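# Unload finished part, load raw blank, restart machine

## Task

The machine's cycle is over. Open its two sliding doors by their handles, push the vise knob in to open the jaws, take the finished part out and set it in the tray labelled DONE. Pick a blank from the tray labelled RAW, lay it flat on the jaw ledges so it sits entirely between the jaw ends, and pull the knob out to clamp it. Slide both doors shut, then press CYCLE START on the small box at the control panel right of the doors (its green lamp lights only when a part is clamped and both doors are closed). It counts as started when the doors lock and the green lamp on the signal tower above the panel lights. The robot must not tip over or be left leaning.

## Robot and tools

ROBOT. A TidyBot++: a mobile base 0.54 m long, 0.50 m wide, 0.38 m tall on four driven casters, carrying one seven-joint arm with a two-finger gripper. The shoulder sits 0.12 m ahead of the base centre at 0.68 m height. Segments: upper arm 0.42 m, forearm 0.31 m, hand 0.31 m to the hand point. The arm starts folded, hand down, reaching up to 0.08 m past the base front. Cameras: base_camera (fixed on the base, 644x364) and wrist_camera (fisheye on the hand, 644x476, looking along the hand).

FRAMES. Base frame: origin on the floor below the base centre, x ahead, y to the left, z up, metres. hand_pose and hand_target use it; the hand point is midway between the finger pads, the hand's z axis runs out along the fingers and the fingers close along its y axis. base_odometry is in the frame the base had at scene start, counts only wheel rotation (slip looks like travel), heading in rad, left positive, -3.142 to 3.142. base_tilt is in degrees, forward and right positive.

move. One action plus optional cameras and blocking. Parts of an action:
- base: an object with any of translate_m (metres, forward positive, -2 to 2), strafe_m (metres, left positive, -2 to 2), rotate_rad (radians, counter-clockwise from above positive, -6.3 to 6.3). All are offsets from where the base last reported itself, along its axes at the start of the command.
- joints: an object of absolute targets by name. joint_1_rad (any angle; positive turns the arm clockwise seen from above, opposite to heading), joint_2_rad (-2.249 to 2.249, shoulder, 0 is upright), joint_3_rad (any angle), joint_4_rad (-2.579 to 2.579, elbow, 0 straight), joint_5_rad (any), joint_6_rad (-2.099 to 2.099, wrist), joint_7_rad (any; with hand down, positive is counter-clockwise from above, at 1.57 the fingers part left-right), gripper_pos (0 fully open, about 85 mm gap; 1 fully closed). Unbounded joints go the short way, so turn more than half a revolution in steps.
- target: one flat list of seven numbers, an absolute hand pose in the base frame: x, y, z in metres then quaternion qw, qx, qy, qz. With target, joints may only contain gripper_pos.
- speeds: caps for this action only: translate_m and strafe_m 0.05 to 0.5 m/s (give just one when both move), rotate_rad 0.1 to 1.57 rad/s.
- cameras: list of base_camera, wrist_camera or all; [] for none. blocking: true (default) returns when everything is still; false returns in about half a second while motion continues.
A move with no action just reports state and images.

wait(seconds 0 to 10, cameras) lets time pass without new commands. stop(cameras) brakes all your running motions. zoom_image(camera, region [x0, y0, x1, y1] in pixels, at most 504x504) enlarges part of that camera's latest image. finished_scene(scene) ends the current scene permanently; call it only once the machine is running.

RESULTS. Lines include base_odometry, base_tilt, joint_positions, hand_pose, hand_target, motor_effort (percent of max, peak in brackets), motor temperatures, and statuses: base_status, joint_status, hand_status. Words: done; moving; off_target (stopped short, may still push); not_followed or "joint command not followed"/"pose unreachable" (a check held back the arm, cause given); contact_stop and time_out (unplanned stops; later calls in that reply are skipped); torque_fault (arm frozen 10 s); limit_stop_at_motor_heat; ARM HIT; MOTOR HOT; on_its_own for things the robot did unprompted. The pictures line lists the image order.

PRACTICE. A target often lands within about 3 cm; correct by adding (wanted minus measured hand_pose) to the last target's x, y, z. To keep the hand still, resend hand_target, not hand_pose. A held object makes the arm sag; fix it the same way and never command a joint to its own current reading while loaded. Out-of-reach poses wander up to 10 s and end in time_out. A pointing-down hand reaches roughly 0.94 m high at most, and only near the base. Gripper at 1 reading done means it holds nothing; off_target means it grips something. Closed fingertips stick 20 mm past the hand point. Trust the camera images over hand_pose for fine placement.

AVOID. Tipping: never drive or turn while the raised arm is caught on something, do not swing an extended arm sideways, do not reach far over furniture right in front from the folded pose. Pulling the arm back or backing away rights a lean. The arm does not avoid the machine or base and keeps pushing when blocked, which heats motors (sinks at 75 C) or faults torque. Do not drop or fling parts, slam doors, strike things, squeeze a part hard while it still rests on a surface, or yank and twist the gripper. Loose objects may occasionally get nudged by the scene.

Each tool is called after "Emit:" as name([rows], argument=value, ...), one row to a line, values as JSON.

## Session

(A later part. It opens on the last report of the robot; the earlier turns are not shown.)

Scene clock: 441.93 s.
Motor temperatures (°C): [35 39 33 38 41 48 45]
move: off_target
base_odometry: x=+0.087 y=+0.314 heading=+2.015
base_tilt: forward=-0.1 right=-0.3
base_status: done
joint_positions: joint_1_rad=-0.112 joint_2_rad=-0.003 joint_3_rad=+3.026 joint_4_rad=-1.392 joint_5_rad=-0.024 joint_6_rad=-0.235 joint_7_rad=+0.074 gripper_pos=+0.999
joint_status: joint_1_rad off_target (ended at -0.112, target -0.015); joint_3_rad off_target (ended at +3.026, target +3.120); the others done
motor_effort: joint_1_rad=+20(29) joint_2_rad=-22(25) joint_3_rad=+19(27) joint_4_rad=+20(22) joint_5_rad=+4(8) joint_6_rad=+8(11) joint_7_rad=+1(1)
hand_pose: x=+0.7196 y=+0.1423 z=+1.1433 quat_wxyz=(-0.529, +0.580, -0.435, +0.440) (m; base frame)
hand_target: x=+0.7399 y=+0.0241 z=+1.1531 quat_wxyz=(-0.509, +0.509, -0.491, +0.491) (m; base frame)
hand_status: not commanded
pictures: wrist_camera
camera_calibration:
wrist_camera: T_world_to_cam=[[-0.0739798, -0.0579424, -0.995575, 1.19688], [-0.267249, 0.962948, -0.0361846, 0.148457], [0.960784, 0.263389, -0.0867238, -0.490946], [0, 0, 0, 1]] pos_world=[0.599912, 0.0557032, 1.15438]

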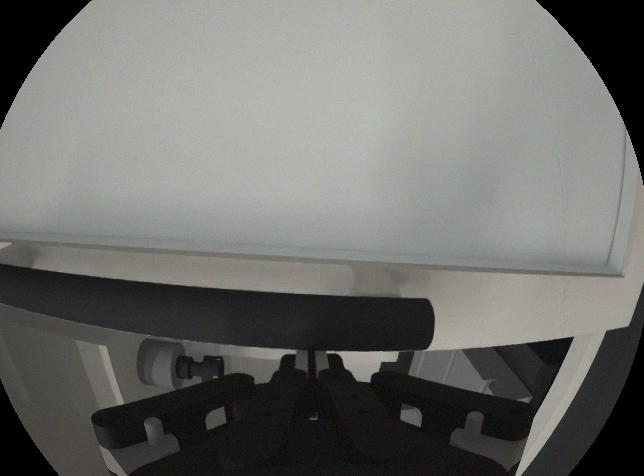

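Emit:
move(base={"strafe_m":0.12}, cameras=[])

Emit:
move(base={"translate_m":-0.25}, cameras=[])

Emit:
move(base={"strafe_m":-0.22}, cameras=["wrist_camera"])

Scene clock: 448.23 s.
Motor temperatures (°C): [35 39 33 38 41 48 45]
move: done
base_odometry: x=-0.022 y=+0.262 heading=+2.015
base_tilt: forward=-0.1 right=-0.3
base_status: done
joint_positions: joint_1_rad=-0.023 joint_2_rad=-0.006 joint_3_rad=+3.107 joint_4_rad=-1.396 joint_5_rad=-0.024 joint_6_rad=-0.230 joint_7_rad=+0.071 gripper_pos=+0.999
joint_status: not commanded
on_its_own: joint_1_rad moved +0.089 to your old target -0.015; joint_3_rad moved +0.081 to your old target +3.120
motor_effort: joint_1_rad=+0(20) joint_2_rad=-22(24) joint_3_rad=+1(19) joint_4_rad=+20(23) joint_5_rad=+0(4) joint_6_rad=+9(10) joint_7_rad=+0(1)
hand_pose: x=+0.7350 y=+0.0384 z=+1.1438 quat_wxyz=(-0.491, +0.539, -0.483, +0.484) (m; base frame)
hand_target: x=+0.7399 y=+0.0241 z=+1.1531 quat_wxyz=(-0.509, +0.509, -0.491, +0.491) (m; base frame)
hand_status: not commanded
pictures: none
No camera images: "cameras" was empty.

Scene clock: 449.93 s.
Motor temperatures (°C): [35 39 33 38 41 48 45]
move: done
base_odometry: x=+0.086 y=+0.036 heading=+2.015
base_tilt: forward=-0.1 right=-0.3
base_status: done
joint_positions: joint_1_rad=-0.023 joint_2_rad=-0.005 joint_3_rad=+3.107 joint_4_rad=-1.396 joint_5_rad=-0.024 joint_6_rad=-0.229 joint_7_rad=+0.071 gripper_pos=+0.999
joint_status: not commanded
motor_effort: joint_1_rad=+0(1) joint_2_rad=-23(27) joint_3_rad=+1(1) joint_4_rad=+21(21) joint_5_rad=+0(1) joint_6_rad=+8(9) joint_7_rad=+0(1)
hand_pose: x=+0.7354 y=+0.0384 z=+1.1434 quat_wxyz=(-0.491, +0.540, -0.483, +0.484) (m; base frame)
hand_target: x=+0.7399 y=+0.0241 z=+1.1531 quat_wxyz=(-0.509, +0.509, -0.491, +0.491) (m; base frame)
hand_status: not commanded
pictures: none
No camera images: "cameras" was empty.

Scene clock: 451.57 s.
Motor temperatures (°C): [35 39 33 38 41 48 45]
move: done
base_odometry: x=+0.284 y=+0.131 heading=+2.015
base_tilt: forward=-0.2 right=-0.3
base_status: done
joint_positions: joint_1_rad=-0.018 joint_2_rad=-0.005 joint_3_rad=+3.112 joint_4_rad=-1.396 joint_5_rad=-0.024 joint_6_rad=-0.229 joint_7_rad=+0.071 gripper_pos=+0.999
joint_status: not commanded
motor_effort: joint_1_rad=+0(3) joint_2_rad=-22(24) joint_3_rad=+1(3) joint_4_rad=+21(21) joint_5_rad=+0(1) joint_6_rad=+8(9) joint_7_rad=+0(1)
hand_pose: x=+0.7358 y=+0.0321 z=+1.1434 quat_wxyz=(-0.489, +0.537, -0.486, +0.486) (m; base frame)
hand_target: x=+0.7399 y=+0.0241 z=+1.1531 quat_wxyz=(-0.509, +0.509, -0.491, +0.491) (m; base frame)
hand_status: not commanded
pictures: wrist_camera
camera_calibration:
wrist_camera: T_world_to_cam=[[-0.0805033, -0.0404959, -0.995931, 1.19641], [-0.0899323, 0.995394, -0.0332047, 0.123954], [0.992689, 0.0868934, -0.0837744, -0.498596], [0, 0, 0, 1]] pos_world=[0.602413, -0.0316085, 1.15389]

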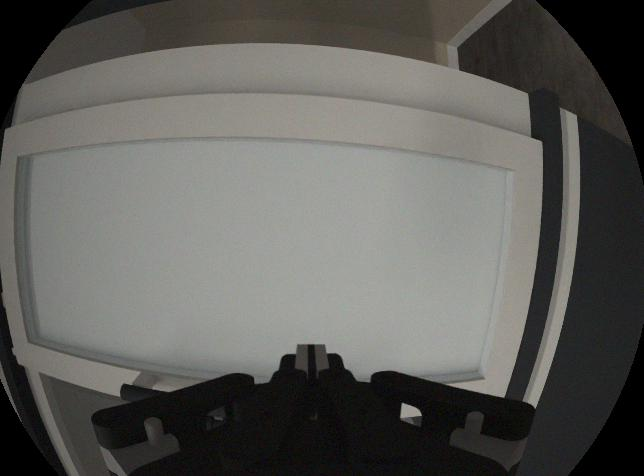

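Emit:
move(base={"translate_m":0.272}, speeds={"translate_m":0.25}, cameras=["wrist_camera"])

Emit:
move(base={"strafe_m":0.68}, speeds={"strafe_m":0.15}, cameras=["wrist_camera"])

Scene clock: 460.53 s.
Motor temperatures (°C): [35 38 33 38 41 48 45]
move: done
base_odometry: x=+0.168 y=+0.377 heading=+2.015
base_tilt: forward=-0.1 right=-0.3
base_status: done
joint_positions: joint_1_rad=-0.018 joint_2_rad=+0.003 joint_3_rad=+3.112 joint_4_rad=-1.396 joint_5_rad=-0.024 joint_6_rad=-0.229 joint_7_rad=+0.071 gripper_pos=+0.999
joint_status: not commanded
motor_effort: joint_1_rad=+0(1) joint_2_rad=-23(26) joint_3_rad=+1(1) joint_4_rad=+20(21) joint_5_rad=+0(1) joint_6_rad=+8(9) joint_7_rad=+0(1)
hand_pose: x=+0.7395 y=+0.0322 z=+1.1384 quat_wxyz=(-0.487, +0.539, -0.488, +0.484) (m; base frame)
hand_target: x=+0.7399 y=+0.0241 z=+1.1531 quat_wxyz=(-0.509, +0.509, -0.491, +0.491) (m; base frame)
hand_status: not commanded
pictures: wrist_camera
camera_calibration:
wrist_camera: T_world_to_cam=[[-0.088513, -0.0406315, -0.995246, 1.19684], [-0.0901928, 0.99539, -0.032616, 0.123583], [0.991983, 0.0868771, -0.0917696, -0.493128], [0, 0, 0, 1]] pos_world=[0.606257, -0.0315418, 1.14993]

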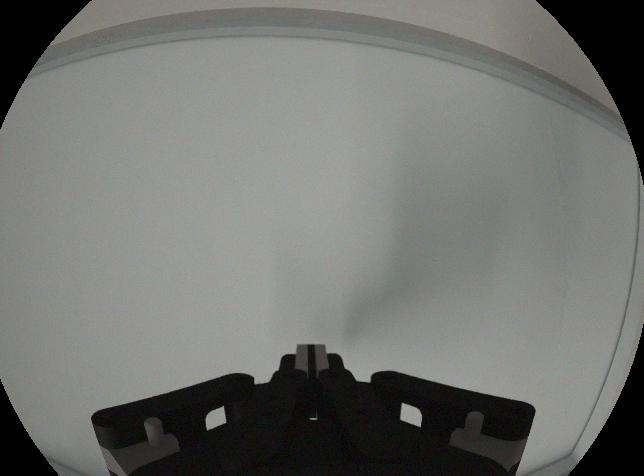

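Scene clock: 465.70 s.
Motor temperatures (°C): [35 39 33 38 41 48 45]
move: done
base_odometry: x=-0.446 y=+0.085 heading=+2.015
base_tilt: forward=-0.1 right=-0.3
base_status: done
joint_positions: joint_1_rad=+0.044 joint_2_rad=+0.009 joint_3_rad=+3.186 joint_4_rad=-1.397 joint_5_rad=-0.022 joint_6_rad=-0.217 joint_7_rad=+0.062 gripper_pos=+0.999
joint_status: not commanded
motor_effort: joint_1_rad=-12(20) joint_2_rad=-22(28) joint_3_rad=-9(17) joint_4_rad=+20(22) joint_5_rad=-1(2) joint_6_rad=+8(9) joint_7_rad=+0(2)
hand_pose: x=+0.7419 y=-0.0522 z=+1.1383 quat_wxyz=(-0.456, +0.502, -0.524, +0.516) (m; base frame)
hand_target: x=+0.7399 y=+0.0241 z=+1.1531 quat_wxyz=(-0.509, +0.509, -0.491, +0.491) (m; base frame)
hand_status: not commanded
pictures: wrist_camera
camera_calibration:
wrist_camera: T_world_to_cam=[[-0.086704, -0.0223132, -0.995984, 1.19405], [0.0462701, 0.99858, -0.0263994, 0.0996297], [0.995159, -0.0483733, -0.0855485, -0.50465], [0, 0, 0, 1]] pos_world=[0.601126, -0.0972567, 1.14871]

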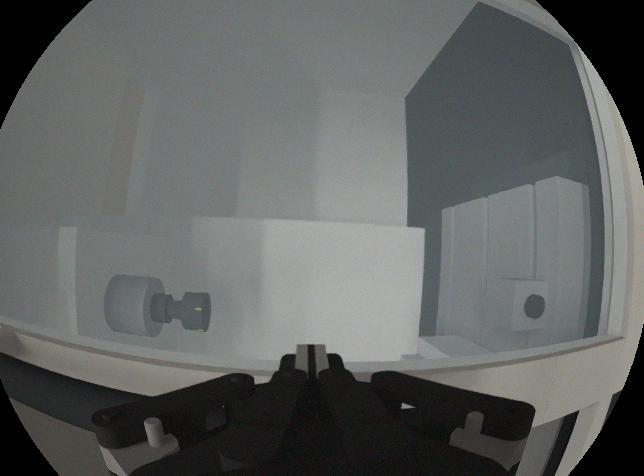

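Emit:
move(base={"strafe_m":0.04}, speeds={"strafe_m":0.1}, cameras=["wrist_camera"])

Scene clock: 468.37 s.
Motor temperatures (°C): [35 39 33 38 41 48 45]
move: done
base_odometry: x=-0.482 y=+0.068 heading=+2.014
base_tilt: forward=-0.1 right=-0.3
base_status: done
joint_positions: joint_1_rad=+0.080 joint_2_rad=+0.010 joint_3_rad=+3.212 joint_4_rad=-1.397 joint_5_rad=-0.016 joint_6_rad=-0.215 joint_7_rad=+0.062 gripper_pos=+0.999
joint_status: not commanded
motor_effort: joint_1_rad=-20(22) joint_2_rad=-23(27) joint_3_rad=-16(19) joint_4_rad=+20(21) joint_5_rad=-2(3) joint_6_rad=+8(9) joint_7_rad=+0(1)
hand_pose: x=+0.7383 y=-0.0907 z=+1.1383 quat_wxyz=(-0.438, +0.486, -0.537, +0.532) (m; base frame)
hand_target: x=+0.7399 y=+0.0241 z=+1.1531 quat_wxyz=(-0.509, +0.509, -0.491, +0.491) (m; base frame)
hand_status: not commanded
pictures: wrist_camera
camera_calibration:
wrist_camera: T_world_to_cam=[[-0.087821, -0.0234005, -0.995861, 1.19344], [0.108543, 0.993547, -0.0329181, 0.0992606], [0.990205, -0.110985, -0.0847143, -0.505922], [0, 0, 0, 1]] pos_world=[0.595002, -0.126842, 1.14891]

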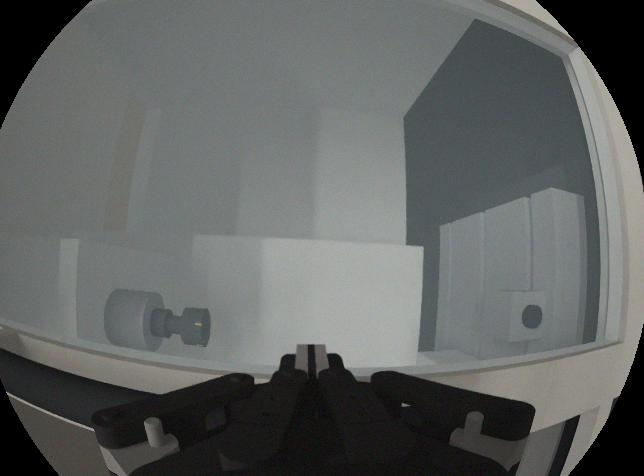

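Emit:
move(base={"strafe_m":-0.15}, speeds={"strafe_m":0.25}, cameras=[])

Emit:
move(base={"translate_m":-0.25}, cameras=[])

Emit:
move(base={"strafe_m":0.83}, cameras=["wrist_camera"])

Scene clock: 473.20 s.
Motor temperatures (°C): [35 39 33 38 41 48 45]
move: done
base_odometry: x=-0.347 y=+0.132 heading=+2.014
base_tilt: forward=-0.1 right=-0.3
base_status: done
joint_positions: joint_1_rad=-0.008 joint_2_rad=+0.006 joint_3_rad=+3.132 joint_4_rad=-1.400 joint_5_rad=-0.016 joint_6_rad=-0.215 joint_7_rad=+0.062 gripper_pos=+0.999
joint_status: not commanded
motor_effort: joint_1_rad=+0(20) joint_2_rad=-23(24) joint_3_rad=+1(17) joint_4_rad=+20(22) joint_5_rad=+0(2) joint_6_rad=+8(10) joint_7_rad=+0(1)
hand_pose: x=+0.7424 y=+0.0137 z=+1.1385 quat_wxyz=(-0.481, +0.529, -0.495, +0.493) (m; base frame)
hand_target: x=+0.7399 y=+0.0241 z=+1.1531 quat_wxyz=(-0.509, +0.509, -0.491, +0.491) (m; base frame)
hand_status: not commanded
pictures: none
No camera images: "cameras" was empty.

Scene clock: 474.90 s.
Motor temperatures (°C): [35 39 33 38 41 48 45]
move: done
base_odometry: x=-0.239 y=-0.094 heading=+2.015
base_tilt: forward=-0.2 right=-0.3
base_status: done
joint_positions: joint_1_rad=-0.008 joint_2_rad=-0.004 joint_3_rad=+3.132 joint_4_rad=-1.400 joint_5_rad=-0.016 joint_6_rad=-0.215 joint_7_rad=+0.062 gripper_pos=+0.999
joint_status: not commanded
motor_effort: joint_1_rad=+0(1) joint_2_rad=-22(27) joint_3_rad=+1(2) joint_4_rad=+20(21) joint_5_rad=+0(1) joint_6_rad=+8(9) joint_7_rad=+0(1)
hand_pose: x=+0.7378 y=+0.0136 z=+1.1446 quat_wxyz=(-0.484, +0.527, -0.492, +0.496) (m; base frame)
hand_target: x=+0.7399 y=+0.0241 z=+1.1531 quat_wxyz=(-0.509, +0.509, -0.491, +0.491) (m; base frame)
hand_status: not commanded
pictures: none
No camera images: "cameras" was empty.

Scene clock: 477.77 s.
Motor temperatures (°C): [35 39 33 38 41 48 45]
move: done
base_odometry: x=-0.989 y=-0.450 heading=+2.015
base_tilt: forward=-0.1 right=-0.3
base_status: done
joint_positions: joint_1_rad=-0.010 joint_2_rad=-0.004 joint_3_rad=+3.131 joint_4_rad=-1.400 joint_5_rad=-0.016 joint_6_rad=-0.215 joint_7_rad=+0.062 gripper_pos=+0.999
joint_status: not commanded
motor_effort: joint_1_rad=+0(3) joint_2_rad=-22(24) joint_3_rad=+1(3) joint_4_rad=+21(21) joint_5_rad=+0(1) joint_6_rad=+8(9) joint_7_rad=+1(1)
hand_pose: x=+0.7378 y=+0.0152 z=+1.1446 quat_wxyz=(-0.484, +0.528, -0.492, +0.495) (m; base frame)
hand_target: x=+0.7399 y=+0.0241 z=+1.1531 quat_wxyz=(-0.509, +0.509, -0.491, +0.491) (m; base frame)
hand_status: not commanded
pictures: wrist_camera
camera_calibration:
wrist_camera: T_world_to_cam=[[-0.0725435, -0.0371743, -0.996672, 1.192], [-0.0612803, 0.997583, -0.0327479, 0.119313], [0.995481, 0.0587007, -0.0746462, -0.511108], [0, 0, 0, 1]] pos_world=[0.602582, -0.0447102, 1.15379]

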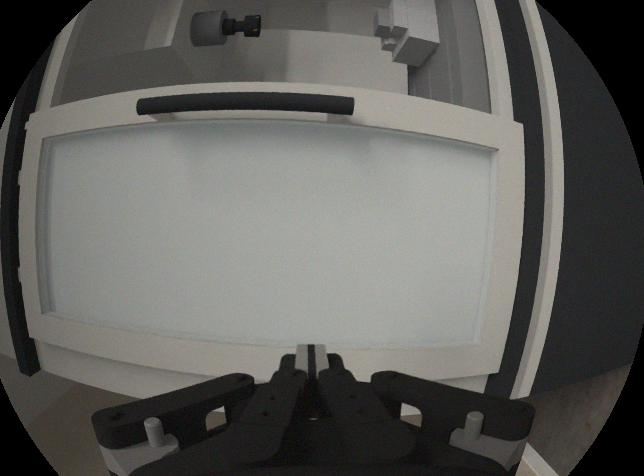

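Emit:
move(base={"translate_m":0.258}, speeds={"translate_m":0.25}, cameras=[])

Emit:
move(base={"strafe_m":-0.7}, speeds={"strafe_m":0.15}, cameras=["wrist_camera"])

Scene clock: 482.97 s.
Motor temperatures (°C): [35 39 33 38 41 48 45]
move: done
base_odometry: x=-1.100 y=-0.217 heading=+2.015
base_tilt: forward=-0.2 right=-0.3
base_status: done
joint_positions: joint_1_rad=-0.010 joint_2_rad=+0.004 joint_3_rad=+3.131 joint_4_rad=-1.400 joint_5_rad=-0.016 joint_6_rad=-0.215 joint_7_rad=+0.062 gripper_pos=+0.999
joint_status: not commanded
motor_effort: joint_1_rad=+0(1) joint_2_rad=-23(26) joint_3_rad=+1(2) joint_4_rad=+20(21) joint_5_rad=+0(1) joint_6_rad=+8(9) joint_7_rad=+0(1)
hand_pose: x=+0.7411 y=+0.0152 z=+1.1402 quat_wxyz=(-0.482, +0.529, -0.493, +0.493) (m; base frame)
hand_target: x=+0.7399 y=+0.0241 z=+1.1531 quat_wxyz=(-0.509, +0.509, -0.491, +0.491) (m; base frame)
hand_status: not commanded
pictures: none
No camera images: "cameras" was empty.

Scene clock: 488.27 s.
Motor temperatures (°C): [35 39 33 38 41 48 45]
move: done
base_odometry: x=-0.468 y=+0.084 heading=+2.015
base_tilt: forward=-0.1 right=-0.3
base_status: done
joint_positions: joint_1_rad=-0.007 joint_2_rad=+0.000 joint_3_rad=+3.131 joint_4_rad=-1.403 joint_5_rad=-0.014 joint_6_rad=-0.213 joint_7_rad=+0.062 gripper_pos=+0.999
joint_status: not commanded
motor_effort: joint_1_rad=+0(20) joint_2_rad=-23(26) joint_3_rad=+1(19) joint_4_rad=+21(23) joint_5_rad=+0(4) joint_6_rad=+8(11) joint_7_rad=+0(1)
hand_pose: x=+0.7397 y=+0.0133 z=+1.1411 quat_wxyz=(-0.482, +0.528, -0.493, +0.495) (m; base frame)
hand_target: x=+0.7399 y=+0.0241 z=+1.1531 quat_wxyz=(-0.509, +0.509, -0.491, +0.491) (m; base frame)
hand_status: not commanded
pictures: wrist_camera
camera_calibration:
wrist_camera: T_world_to_cam=[[-0.0773494, -0.0385901, -0.996257, 1.19172], [-0.0582176, 0.99772, -0.0341268, 0.120526], [0.995303, 0.05536, -0.0794197, -0.507555], [0, 0, 0, 1]] pos_world=[0.604367, -0.0461641, 1.15106]

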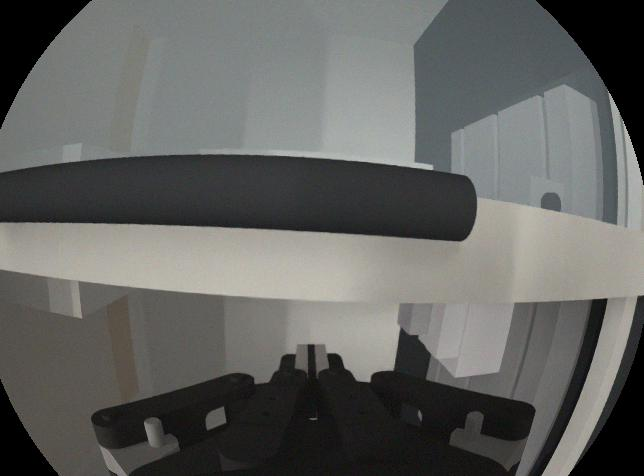

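Emit:
move(base={"translate_m":-0.25,"strafe_m":0.2}, cameras=["wrist_camera"])

Scene clock: 493.10 s.
Motor temperatures (°C): [35 39 33 38 41 48 45]
move: done
base_odometry: x=-0.541 y=-0.228 heading=+2.015
base_tilt: forward=-0.1 right=-0.3
base_status: done
joint_positions: joint_1_rad=-0.008 joint_2_rad=-0.002 joint_3_rad=+3.130 joint_4_rad=-1.403 joint_5_rad=-0.014 joint_6_rad=-0.213 joint_7_rad=+0.062 gripper_pos=+0.999
joint_status: not commanded
motor_effort: joint_1_rad=+0(2) joint_2_rad=-22(27) joint_3_rad=+1(3) joint_4_rad=+20(21) joint_5_rad=+0(1) joint_6_rad=+8(9) joint_7_rad=+0(1)
hand_pose: x=+0.7389 y=+0.0145 z=+1.1422 quat_wxyz=(-0.483, +0.528, -0.492, +0.495) (m; base frame)
hand_target: x=+0.7399 y=+0.0241 z=+1.1531 quat_wxyz=(-0.509, +0.509, -0.491, +0.491) (m; base frame)
hand_status: not commanded
pictures: wrist_camera
camera_calibration:
wrist_camera: T_world_to_cam=[[-0.0755176, -0.0387256, -0.996392, 1.1916], [-0.0600925, 0.997606, -0.0342183, 0.120811], [0.995332, 0.0572916, -0.077664, -0.50875], [0, 0, 0, 1]] pos_world=[0.603622, -0.0452295, 1.15192]

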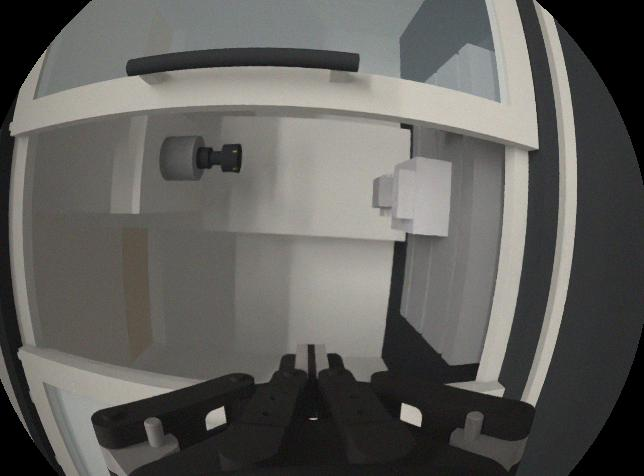

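Emit:
move(base={"strafe_m":0.38}, cameras=["wrist_camera"])

Scene clock: 498.80 s.
Motor temperatures (°C): [35 39 33 38 41 48 45]
move: done
base_odometry: x=-0.884 y=-0.392 heading=+2.016
base_tilt: forward=-0.1 right=-0.3
base_status: done
joint_positions: joint_1_rad=-0.013 joint_2_rad=-0.002 joint_3_rad=+3.126 joint_4_rad=-1.403 joint_5_rad=-0.014 joint_6_rad=-0.213 joint_7_rad=+0.062 gripper_pos=+0.999
joint_status: not commanded
motor_effort: joint_1_rad=+0(2) joint_2_rad=-22(24) joint_3_rad=+1(3) joint_4_rad=+20(21) joint_5_rad=+0(1) joint_6_rad=+8(9) joint_7_rad=+1(1)
hand_pose: x=+0.7387 y=+0.0199 z=+1.1422 quat_wxyz=(-0.485, +0.531, -0.490, +0.493) (m; base frame)
hand_target: x=+0.7399 y=+0.0241 z=+1.1531 quat_wxyz=(-0.509, +0.509, -0.491, +0.491) (m; base frame)
hand_status: not commanded
pictures: wrist_camera
camera_calibration:
wrist_camera: T_world_to_cam=[[-0.0751755, -0.0393913, -0.996392, 1.19155], [-0.0688268, 0.997041, -0.0342241, 0.121852], [0.994792, 0.0660056, -0.0776643, -0.508642], [0, 0, 0, 1]] pos_world=[0.603955, -0.0409815, 1.15192]

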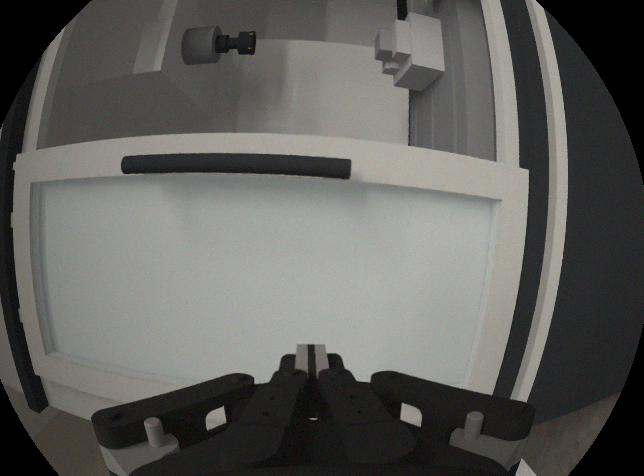

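Emit:
move(base={"translate_m":0.268}, speeds={"translate_m":0.25}, cameras=[])

Emit:
move(base={"strafe_m":-0.15}, speeds={"strafe_m":0.1}, cameras=["wrist_camera"])

Scene clock: 506.93 s.
Motor temperatures (°C): [35 39 33 38 41 48 45]
move: done
base_odometry: x=-1.000 y=-0.150 heading=+2.016
base_tilt: forward=-0.1 right=-0.3
base_status: done
joint_positions: joint_1_rad=-0.013 joint_2_rad=+0.004 joint_3_rad=+3.126 joint_4_rad=-1.403 joint_5_rad=-0.014 joint_6_rad=-0.213 joint_7_rad=+0.062 gripper_pos=+0.999
joint_status: not commanded
motor_effort: joint_1_rad=+0(1) joint_2_rad=-23(27) joint_3_rad=+1(2) joint_4_rad=+20(21) joint_5_rad=+0(1) joint_6_rad=+8(9) joint_7_rad=+0(1)
hand_pose: x=+0.7412 y=+0.0200 z=+1.1388 quat_wxyz=(-0.484, +0.532, -0.491, +0.492) (m; base frame)
hand_target: x=+0.7399 y=+0.0241 z=+1.1531 quat_wxyz=(-0.509, +0.509, -0.491, +0.491) (m; base frame)
hand_status: not commanded
pictures: none
No camera images: "cameras" was empty.

Scene clock: 508.93 s.
Motor temperatures (°C): [35 39 33 38 41 48 45]
move: done
base_odometry: x=-0.864 y=-0.085 heading=+2.016
base_tilt: forward=-0.1 right=-0.3
base_status: done
joint_positions: joint_1_rad=-0.031 joint_2_rad=+0.004 joint_3_rad=+3.109 joint_4_rad=-1.403 joint_5_rad=-0.014 joint_6_rad=-0.213 joint_7_rad=+0.062 gripper_pos=+0.999
joint_status: not commanded
motor_effort: joint_1_rad=+3(7) joint_2_rad=-23(25) joint_3_rad=+4(7) joint_4_rad=+20(21) joint_5_rad=+1(2) joint_6_rad=+9(9) joint_7_rad=+0(1)
hand_pose: x=+0.7399 y=+0.0414 z=+1.1389 quat_wxyz=(-0.492, +0.540, -0.482, +0.483) (m; base frame)
hand_target: x=+0.7399 y=+0.0241 z=+1.1531 quat_wxyz=(-0.509, +0.509, -0.491, +0.491) (m; base frame)
hand_status: not commanded
pictures: wrist_camera
camera_calibration:
wrist_camera: T_world_to_cam=[[-0.0791819, -0.0421588, -0.995968, 1.19172], [-0.103422, 0.994061, -0.0338557, 0.125705], [0.991481, 0.100324, -0.0830718, -0.504363], [0, 0, 0, 1]] pos_world=[0.60743, -0.0241169, 1.14928]

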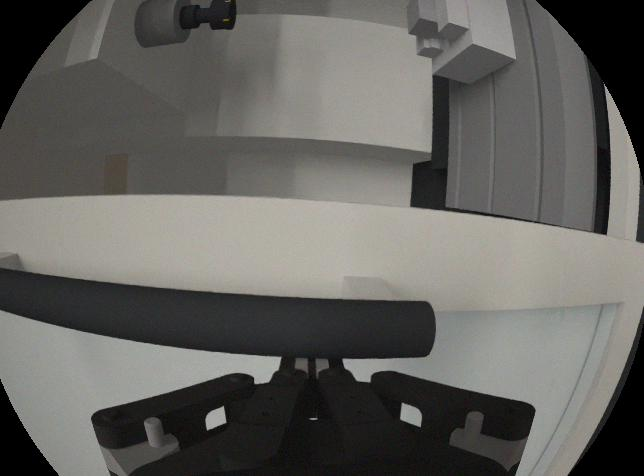

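Good contact, overlapping. Continue.

Emit:
move(base={"strafe_m":-0.2}, speeds={"strafe_m":0.1}, cameras=["wrist_camera"])

Scene clock: 516.07 s.
Motor temperatures (°C): [35 39 33 38 41 48 45]
move: done
base_odometry: x=-0.684 y=+0.001 heading=+2.016
base_tilt: forward=-0.2 right=-0.3
base_status: done
joint_positions: joint_1_rad=-0.072 joint_2_rad=-0.002 joint_3_rad=+3.059 joint_4_rad=-1.405 joint_5_rad=-0.014 joint_6_rad=-0.213 joint_7_rad=+0.062 gripper_pos=+0.999
joint_status: not commanded
motor_effort: joint_1_rad=+10(18) joint_2_rad=-19(27) joint_3_rad=+10(17) joint_4_rad=+21(23) joint_5_rad=+2(3) joint_6_rad=+9(12) joint_7_rad=+0(1)
hand_pose: x=+0.7303 y=+0.0977 z=+1.1408 quat_wxyz=(-0.514, +0.561, -0.456, +0.461) (m; base frame)
hand_target: x=+0.7399 y=+0.0241 z=+1.1531 quat_wxyz=(-0.509, +0.509, -0.491, +0.491) (m; base frame)
hand_status: not commanded
pictures: wrist_camera
camera_calibration:
wrist_camera: T_world_to_cam=[[-0.0718566, -0.0490454, -0.996208, 1.19085], [-0.19387, 0.980428, -0.0342847, 0.136653], [0.978392, 0.190671, -0.0799586, -0.503138], [0, 0, 0, 1]] pos_world=[0.60433, 0.0203617, 1.15079]

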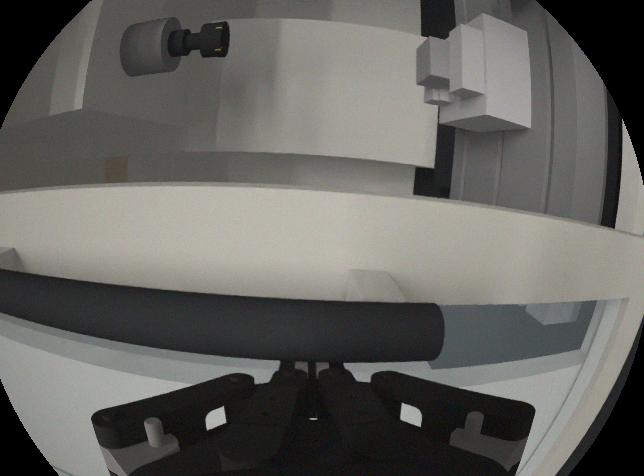

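Emit:
move(base={"strafe_m":-0.2}, speeds={"strafe_m":0.15}, joints={"joint_1_rad":0.05}, cameras=["wrist_camera"])

Scene clock: 522.07 s.
Motor temperatures (°C): [35 39 33 38 41 48 45]
move: off_target
base_odometry: x=-0.503 y=+0.087 heading=+2.016
base_tilt: forward=-0.1 right=-0.3
base_status: done
joint_positions: joint_1_rad=-0.014 joint_2_rad=-0.024 joint_3_rad=+3.048 joint_4_rad=-1.420 joint_5_rad=-0.014 joint_6_rad=-0.204 joint_7_rad=+0.062 gripper_pos=+0.999
joint_status: joint_1_rad off_target (ended at -0.014, target +0.050)
motor_effort: joint_1_rad=+9(23) joint_2_rad=-17(25) joint_3_rad=+10(22) joint_4_rad=+20(26) joint_5_rad=+2(4) joint_6_rad=+9(15) joint_7_rad=+0(1)
hand_pose: x=+0.7246 y=+0.0686 z=+1.1477 quat_wxyz=(-0.507, +0.546, -0.465, +0.478) (m; base frame)
hand_target: x=+0.7401 y=-0.0163 z=+1.1531 quat_wxyz=(-0.493, +0.493, -0.507, +0.507) (m; base frame)
hand_status: not commanded
pictures: wrist_camera
camera_calibration:
wrist_camera: T_world_to_cam=[[-0.0581867, -0.0459317, -0.997249, 1.18701], [-0.146498, 0.988519, -0.036982, 0.132611], [0.987498, 0.143943, -0.0642476, -0.512887], [0, 0, 0, 1]] pos_world=[0.59497, -0.00274058, 1.1557]

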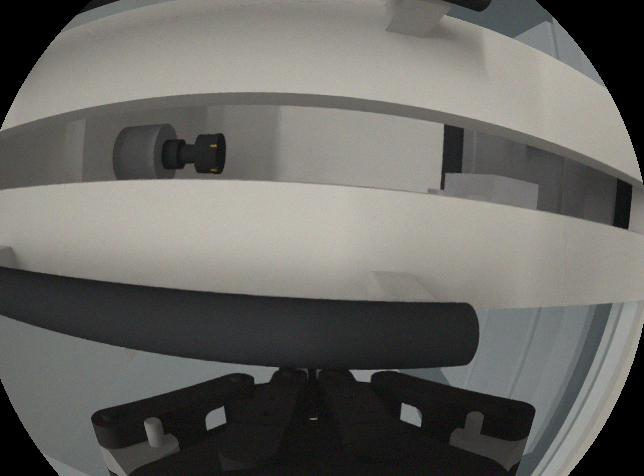

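Emit:
move(base={"strafe_m":-0.1}, speeds={"strafe_m":0.1}, cameras=["wrist_camera"])

Scene clock: 525.73 s.
Motor temperatures (°C): [35 38 33 38 41 48 45]
move: done
base_odometry: x=-0.413 y=+0.130 heading=+2.016
base_tilt: forward=-0.1 right=-0.4
base_status: done
joint_positions: joint_1_rad=-0.067 joint_2_rad=-0.016 joint_3_rad=+3.005 joint_4_rad=-1.416 joint_5_rad=-0.015 joint_6_rad=-0.196 joint_7_rad=+0.059 gripper_pos=+0.999
joint_status: not commanded
motor_effort: joint_1_rad=+23(26) joint_2_rad=-20(21) joint_3_rad=+23(26) joint_4_rad=+18(25) joint_5_rad=+4(6) joint_6_rad=+6(14) joint_7_rad=+0(2)
hand_pose: x=+0.7185 y=+0.1270 z=+1.1479 quat_wxyz=(-0.531, +0.566, -0.439, +0.453) (m; base frame)
hand_target: x=+0.7401 y=-0.0163 z=+1.1531 quat_wxyz=(-0.493, +0.493, -0.507, +0.507) (m; base frame)
hand_status: not commanded
pictures: wrist_camera
camera_calibration:
wrist_camera: T_world_to_cam=[[-0.0500577, -0.0465583, -0.997661, 1.18421], [-0.240385, 0.970109, -0.0332112, 0.139471], [0.969386, 0.238161, -0.0597533, -0.519371], [0, 0, 0, 1]] pos_world=[0.596277, 0.0435263, 1.15504]

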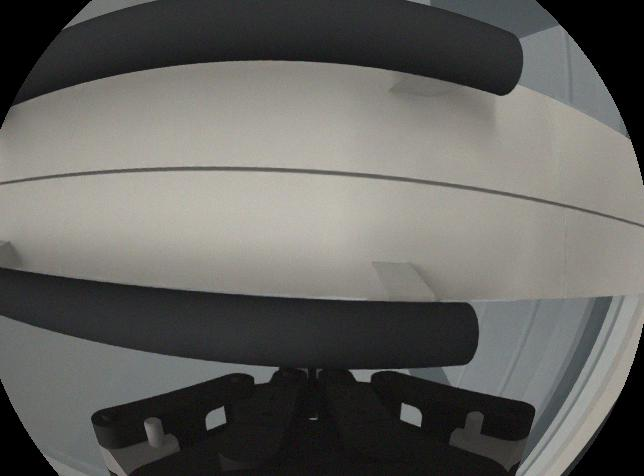

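Emit:
move(base={"strafe_m":0.18}, speeds={"strafe_m":0.25}, cameras=["wrist_camera"])

Emit:
move(base={"translate_m":-0.35}, cameras=[])

Emit:
move(base={"strafe_m":-1.1}, joints={"joint_1_rad":-0.01,"joint_2_rad":-0.3,"joint_3_rad":3.132,"joint_4_rad":-1.0,"joint_5_rad":0,"joint_6_rad":-0.6,"joint_7_rad":1.6}, cameras=["wrist_camera"])

Scene clock: 530.90 s.
Motor temperatures (°C): [35 38 33 38 41 48 45]
move: done
base_odometry: x=-0.576 y=+0.053 heading=+2.017
base_tilt: forward=-0.1 right=-0.3
base_status: done
joint_positions: joint_1_rad=+0.045 joint_2_rad=-0.005 joint_3_rad=+3.112 joint_4_rad=-1.420 joint_5_rad=-0.015 joint_6_rad=-0.196 joint_7_rad=+0.059 gripper_pos=+0.999
joint_status: not commanded
on_its_own: joint_1_rad moved +0.112 to your old target +0.050
motor_effort: joint_1_rad=+0(24) joint_2_rad=-23(24) joint_3_rad=+1(23) joint_4_rad=+20(23) joint_5_rad=+0(4) joint_6_rad=+9(12) joint_7_rad=+0(1)
hand_pose: x=+0.7382 y=-0.0074 z=+1.1387 quat_wxyz=(-0.476, +0.518, -0.502, +0.504) (m; base frame)
hand_target: x=+0.7401 y=-0.0163 z=+1.1531 quat_wxyz=(-0.493, +0.493, -0.507, +0.507) (m; base frame)
hand_status: not commanded
pictures: wrist_camera
camera_calibration:
wrist_camera: T_world_to_cam=[[-0.073891, -0.0323343, -0.996742, 1.18638], [-0.0243896, 0.999234, -0.030607, 0.112076], [0.996968, 0.0220485, -0.074623, -0.512021], [0, 0, 0, 1]] pos_world=[0.600864, -0.0623403, 1.14773]

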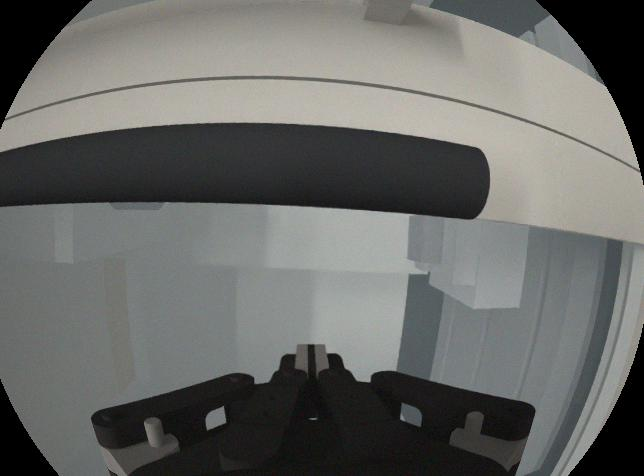

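Scene clock: 532.87 s.
Motor temperatures (°C): [35 38 33 38 41 48 45]
move: done
base_odometry: x=-0.425 y=-0.263 heading=+2.017
base_tilt: forward=-0.2 right=-0.3
base_status: done
joint_positions: joint_1_rad=+0.045 joint_2_rad=-0.006 joint_3_rad=+3.112 joint_4_rad=-1.420 joint_5_rad=-0.015 joint_6_rad=-0.196 joint_7_rad=+0.059 gripper_pos=+0.999
joint_status: not commanded
motor_effort: joint_1_rad=+0(1) joint_2_rad=-22(26) joint_3_rad=+1(2) joint_4_rad=+20(21) joint_5_rad=+0(1) joint_6_rad=+8(9) joint_7_rad=+0(1)
hand_pose: x=+0.7378 y=-0.0074 z=+1.1392 quat_wxyz=(-0.476, +0.518, -0.502, +0.504) (m; base frame)
hand_target: x=+0.7401 y=-0.0163 z=+1.1531 quat_wxyz=(-0.493, +0.493, -0.507, +0.507) (m; base frame)
hand_status: not commanded
pictures: none
No camera images: "cameras" was empty.

Scene clock: 536.23 s.
Motor temperatures (°C): [35 38 33 38 41 48 45]
move: done
base_odometry: x=+0.568 y=+0.211 heading=+2.016
base_tilt: forward=-0.2 right=-0.3
base_status: done
joint_positions: joint_1_rad=+0.008 joint_2_rad=-0.300 joint_3_rad=+3.117 joint_4_rad=-1.022 joint_5_rad=-0.015 joint_6_rad=-0.534 joint_7_rad=+1.527 gripper_pos=+0.999
joint_status: all done
motor_effort: joint_1_rad=+0(2) joint_2_rad=-5(26) joint_3_rad=+1(4) joint_4_rad=+15(22) joint_5_rad=+0(1) joint_6_rad=+8(10) joint_7_rad=+0(1)
hand_pose: x=+0.4979 y=+0.0148 z=+1.4159 quat_wxyz=(-0.029, +0.588, -0.006, +0.809) (m; base frame)
hand_target: x=+0.4969 y=+0.0107 z=+1.4074 quat_wxyz=(+0.005, +0.605, +0.016, +0.796) (m; base frame)
hand_status: not commanded
pictures: wrist_camera
camera_calibration:
wrist_camera: T_world_to_cam=[[0.011943, -0.9978, -0.0652044, 0.0982882], [0.272869, 0.0659863, -0.959786, 1.27391], [0.961977, -0.0063295, 0.273057, -0.726722], [0, 0, 0, 1]] pos_world=[0.350305, 0.00941158, 1.42753]

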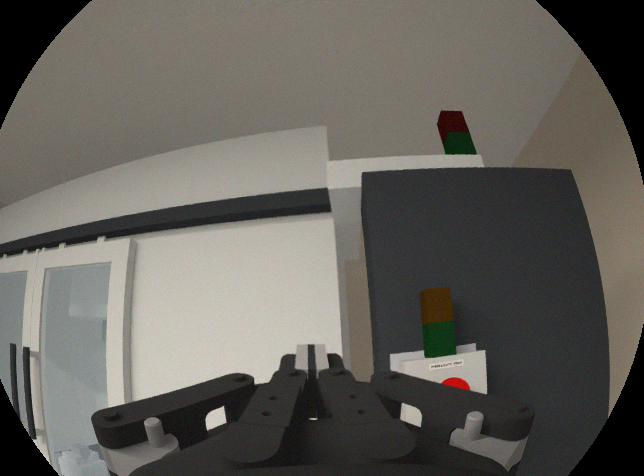

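Emit:
move(base={"strafe_m":-0.35}, joints={"joint_6_rad":-1.05}, cameras=["wrist_camera"])

Emit:
zoom_image(camera="wrist_camera", region=[240, 100, 500, 360])

Scene clock: 542.47 s.
Motor temperatures (°C): [35 38 33 38 41 48 45]
move: done
base_odometry: x=+0.884 y=+0.362 heading=+2.016
base_tilt: forward=-0.1 right=-0.3
base_status: done
joint_positions: joint_1_rad=+0.006 joint_2_rad=-0.300 joint_3_rad=+3.123 joint_4_rad=-1.017 joint_5_rad=-0.015 joint_6_rad=-0.986 joint_7_rad=+1.528 gripper_pos=+0.999
joint_status: all done
motor_effort: joint_1_rad=+0(1) joint_2_rad=-7(8) joint_3_rad=+1(4) joint_4_rad=+14(17) joint_5_rad=+0(1) joint_6_rad=+9(10) joint_7_rad=+0(1)
hand_pose: x=+0.5095 y=+0.0131 z=+1.2795 quat_wxyz=(-0.023, +0.752, -0.009, +0.658) (m; base frame)
hand_target: x=+0.5033 y=+0.0104 z=+1.2687 quat_wxyz=(+0.004, +0.767, +0.019, +0.641) (m; base frame)
hand_status: not commanded
pictures: wrist_camera
camera_calibration:
wrist_camera: T_world_to_cam=[[-0.0172804, -0.9984, -0.0538445, 0.087851], [-0.16863, 0.0559913, -0.984088, 1.39613], [0.985528, -0.00792565, -0.169328, -0.146545], [0, 0, 0, 1]] pos_world=[0.381373, 0.00837766, 1.35383]

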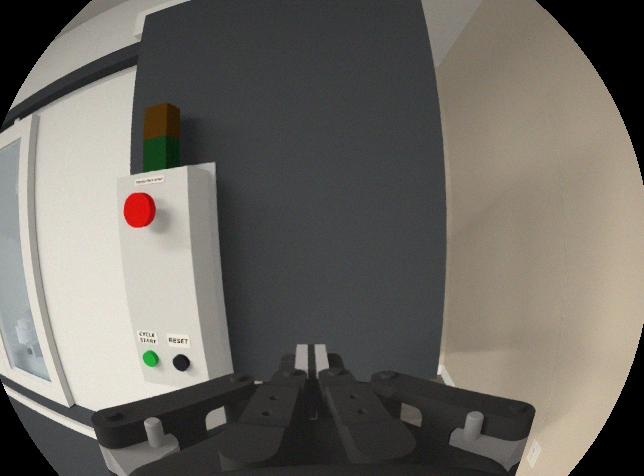

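Scaled by 1.938.

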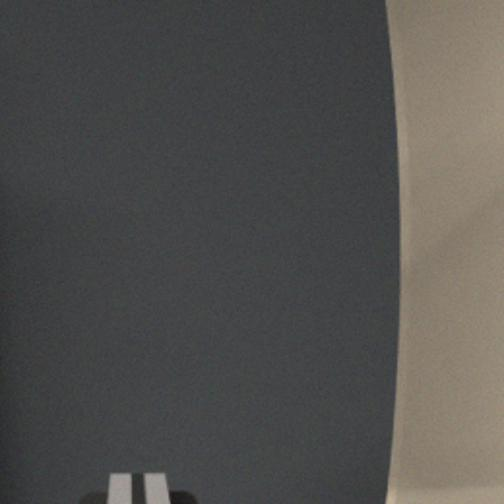

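Emit:
zoom_image(camera="wrist_camera", region=[80, 90, 260, 390])

Scaled by 1.680.

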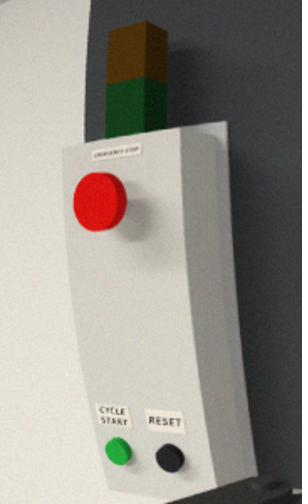

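Emit:
move(base={"strafe_m":1.3,"translate_m":0.1}, joints={"joint_6_rad":-1.3}, cameras=["wrist_camera"])

Emit:
zoom_image(camera="wrist_camera", region=[180, 80, 460, 380])

Scene clock: 556.10 s.
Motor temperatures (°C): [35 38 33 38 41 48 45]
move: done
base_odometry: x=-0.333 y=-0.108 heading=+2.016
base_tilt: forward=-0.2 right=-0.3
base_status: done
joint_positions: joint_1_rad=+0.006 joint_2_rad=-0.300 joint_3_rad=+3.124 joint_4_rad=-1.015 joint_5_rad=-0.015 joint_6_rad=-1.251 joint_7_rad=+1.528 gripper_pos=+0.999
joint_status: all done
motor_effort: joint_1_rad=+0(1) joint_2_rad=-6(8) joint_3_rad=+2(3) joint_4_rad=+15(17) joint_5_rad=+0(1) joint_6_rad=+8(10) joint_7_rad=+0(1)
hand_pose: x=+0.4878 y=+0.0126 z=+1.2012 quat_wxyz=(-0.020, +0.832, -0.010, +0.554) (m; base frame)
hand_target: x=+0.4800 y=+0.0097 z=+1.1946 quat_wxyz=(+0.004, +0.841, +0.021, +0.540) (m; base frame)
hand_status: not commanded
pictures: wrist_camera
camera_calibration:
wrist_camera: T_world_to_cam=[[-0.0291718, -0.998696, -0.0418916, 0.0742324], [-0.41863, 0.0502635, -0.906765, 1.34454], [0.907688, -0.00891489, -0.41955, 0.200102], [0, 0, 0, 1]] pos_world=[0.383401, 0.00833803, 1.30625]

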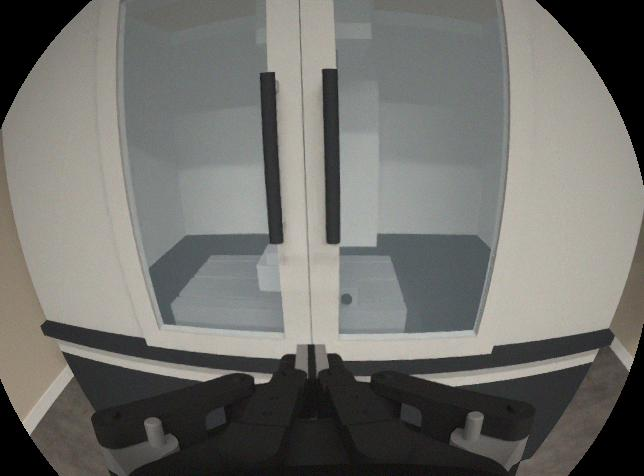

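Scaled by 1.680.

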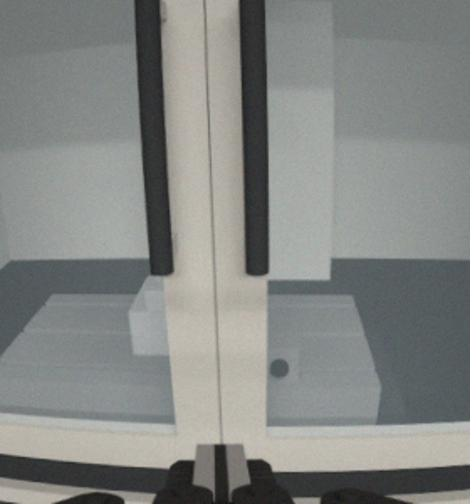

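Emit:
move(base={"strafe_m":0.32,"translate_m":0.32}, cameras=["wrist_camera"])

Emit:
zoom_image(camera="wrist_camera", region=[300, 150, 620, 450])

Scene clock: 564.47 s.
Motor temperatures (°C): [35 38 33 38 41 48 45]
move: done
base_odometry: x=-0.759 y=+0.043 heading=+2.016
base_tilt: forward=-0.2 right=-0.3
base_status: done
joint_positions: joint_1_rad=+0.006 joint_2_rad=-0.295 joint_3_rad=+3.124 joint_4_rad=-1.015 joint_5_rad=-0.015 joint_6_rad=-1.251 joint_7_rad=+1.528 gripper_pos=+0.999
joint_status: not commanded
motor_effort: joint_1_rad=+0(1) joint_2_rad=-6(9) joint_3_rad=+2(3) joint_4_rad=+15(16) joint_5_rad=+0(1) joint_6_rad=+8(8) joint_7_rad=+0(1)
hand_pose: x=+0.4904 y=+0.0127 z=+1.1993 quat_wxyz=(-0.020, +0.834, -0.010, +0.552) (m; base frame)
hand_target: x=+0.4800 y=+0.0097 z=+1.1946 quat_wxyz=(+0.004, +0.841, +0.021, +0.540) (m; base frame)
hand_status: not commanded
pictures: wrist_camera
camera_calibration:
wrist_camera: T_world_to_cam=[[-0.029034, -0.998707, -0.0417196, 0.0740617], [-0.423171, 0.0500933, -0.904664, 1.34366], [0.905585, -0.00861152, -0.424078, 0.203429], [0, 0, 0, 1]] pos_world=[0.386526, 0.00840927, 1.30492]

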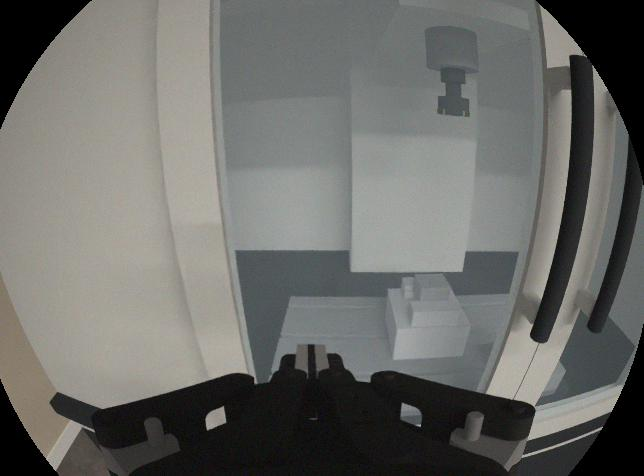

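Scaled by 1.575.

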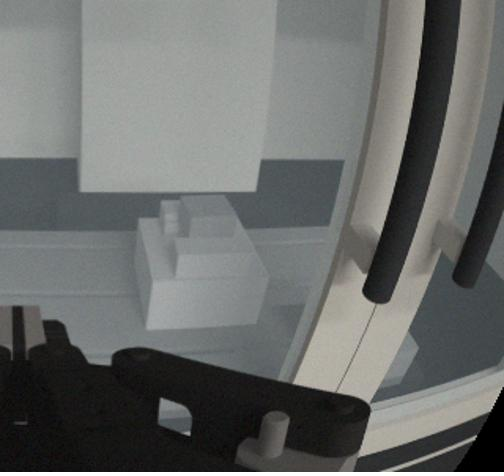

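Emit:
zoom_image(camera="wrist_camera", region=[370, 260, 490, 370])

Emit:
move(base={"translate_m":0.08,"strafe_m":-0.07}, joints={"joint_2_rad":-0.1,"joint_4_rad":-0.8,"joint_6_rad":-1.9,"gripper_pos":0}, cameras=["wrist_camera"])

Scaled by 4.200.

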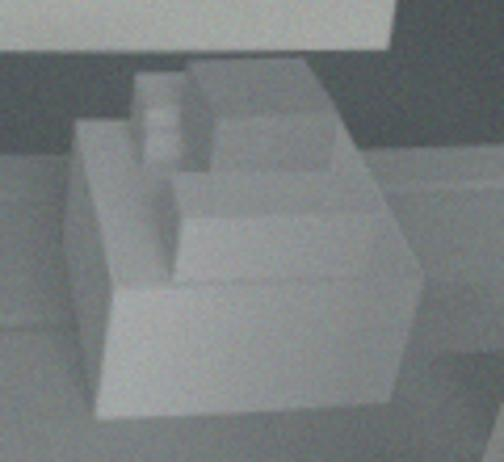

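Scene clock: 583.13 s.
Motor temperatures (°C): [35 38 33 38 41 48 45]
move: done
base_odometry: x=-0.731 y=+0.146 heading=+2.016
base_tilt: forward=-0.1 right=-0.3
base_status: done
joint_positions: joint_1_rad=+0.006 joint_2_rad=-0.091 joint_3_rad=+3.124 joint_4_rad=-0.828 joint_5_rad=-0.015 joint_6_rad=-1.829 joint_7_rad=+1.528 gripper_pos=+0.000
joint_status: all done
motor_effort: joint_1_rad=+0(1) joint_2_rad=-11(18) joint_3_rad=+1(3) joint_4_rad=+13(15) joint_5_rad=+0(1) joint_6_rad=+5(8) joint_7_rad=+0(1)
hand_pose: x=+0.4609 y=+0.0106 z=+1.0724 quat_wxyz=(-0.013, +0.959, -0.011, +0.283) (m; base frame)
hand_target: x=+0.4398 y=+0.0080 z=+1.0741 quat_wxyz=(+0.002, +0.963, +0.024, +0.267) (m; base frame)
hand_status: not commanded
pictures: wrist_camera
camera_calibration:
wrist_camera: T_world_to_cam=[[-0.0404687, -0.999129, -0.0101382, 0.0372139], [-0.857894, 0.0399461, -0.512272, 0.996173], [0.512231, -0.0120334, -0.858764, 0.823778], [0, 0, 0, 1]] pos_world=[0.434152, 0.00730117, 1.21812]

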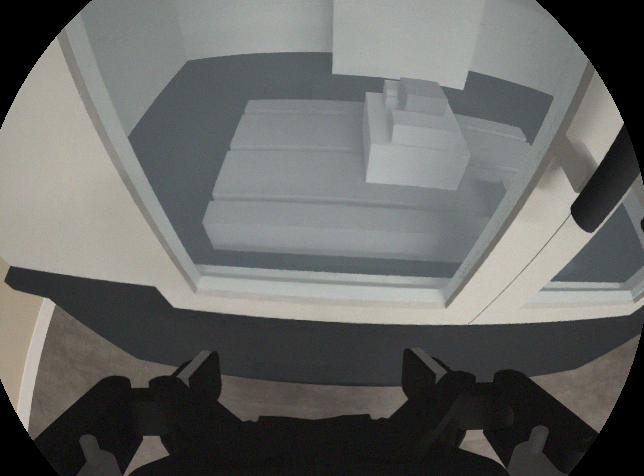

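Emit:
zoom_image(camera="wrist_camera", region=[350, 60, 490, 200])

Scaled by 3.600.

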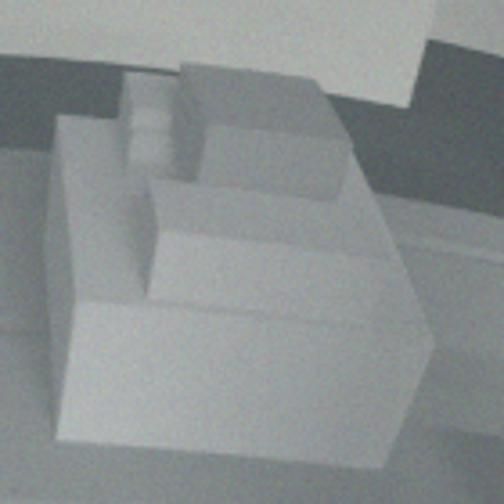

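Emit:
move(base={"translate_m":-0.42,"strafe_m":-0.23}, joints={"joint_1_rad":-0.015,"joint_2_rad":0,"joint_3_rad":3.12,"joint_4_rad":-1.41,"joint_5_rad":0,"joint_6_rad":-0.16,"joint_7_rad":0,"gripper_pos":1}, cameras=["wrist_camera"])

Scene clock: 600.83 s.
Motor temperatures (°C): [35 38 33 38 41 48 45]
move: done
base_odometry: x=-0.342 y=-0.134 heading=+2.017
base_tilt: forward=-0.2 right=-0.3
base_status: done
joint_positions: joint_1_rad=+0.002 joint_2_rad=-0.012 joint_3_rad=+3.124 joint_4_rad=-1.388 joint_5_rad=-0.015 joint_6_rad=-0.240 joint_7_rad=+0.075 gripper_pos=+0.999
joint_status: all done
motor_effort: joint_1_rad=+0(2) joint_2_rad=-22(23) joint_3_rad=+1(3) joint_4_rad=+20(21) joint_5_rad=+0(1) joint_6_rad=+9(10) joint_7_rad=+1(1)
hand_pose: x=+0.7330 y=+0.0121 z=+1.1495 quat_wxyz=(-0.479, +0.531, -0.490, +0.499) (m; base frame)
hand_target: x=+0.7399 y=+0.0241 z=+1.1532 quat_wxyz=(-0.509, +0.509, -0.491, +0.491) (m; base frame)
hand_status: not commanded
pictures: wrist_camera
camera_calibration:
wrist_camera: T_world_to_cam=[[-0.0769716, -0.05049, -0.995754, 1.19882], [-0.0570958, 0.997301, -0.046155, 0.134655], [0.995397, 0.0533007, -0.0796466, -0.499953], [0, 0, 0, 1]] pos_world=[0.597615, -0.0471154, 1.16012]

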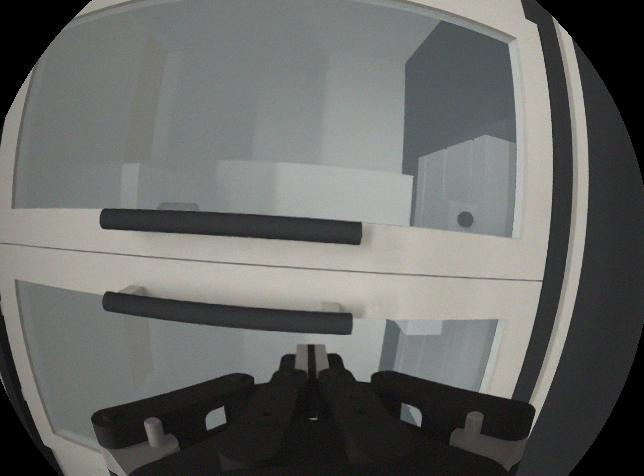

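Emit:
move(base={"strafe_m":-0.022,"translate_m":0.248}, speeds={"translate_m":0.2}, cameras=["wrist_camera"])

Scene clock: 607.53 s.
Motor temperatures (°C): [35 38 33 38 41 48 45]
move: done
base_odometry: x=-0.429 y=+0.099 heading=+2.016
base_tilt: forward=-0.1 right=-0.3
base_status: done
joint_positions: joint_1_rad=+0.000 joint_2_rad=-0.007 joint_3_rad=+3.124 joint_4_rad=-1.393 joint_5_rad=-0.015 joint_6_rad=-0.230 joint_7_rad=+0.072 gripper_pos=+0.999
joint_status: not commanded
motor_effort: joint_1_rad=+0(1) joint_2_rad=-21(25) joint_3_rad=+1(2) joint_4_rad=+20(23) joint_5_rad=+0(1) joint_6_rad=+8(12) joint_7_rad=+0(1)
hand_pose: x=+0.7357 y=+0.0131 z=+1.1462 quat_wxyz=(-0.479, +0.531, -0.491, +0.498) (m; base frame)
hand_target: x=+0.7399 y=+0.0241 z=+1.1532 quat_wxyz=(-0.509, +0.509, -0.491, +0.491) (m; base frame)
hand_status: not commanded
pictures: wrist_camera
camera_calibration:
wrist_camera: T_world_to_cam=[[-0.0773381, -0.0481304, -0.995843, 1.19612], [-0.0585326, 0.99733, -0.0436566, 0.131861], [0.995285, 0.0549129, -0.0799488, -0.502505], [0, 0, 0, 1]] pos_world=[0.600359, -0.0463451, 1.15673]

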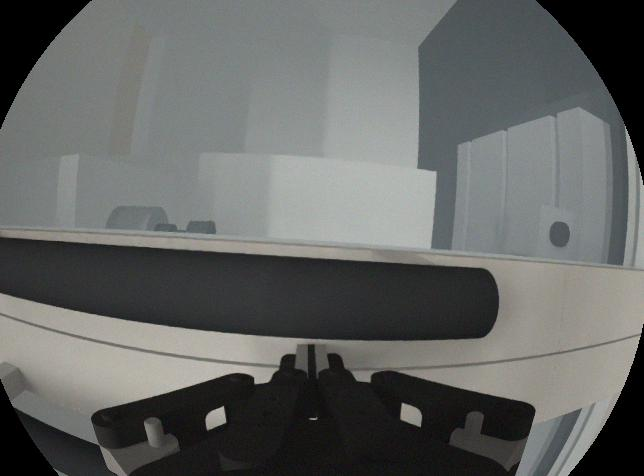

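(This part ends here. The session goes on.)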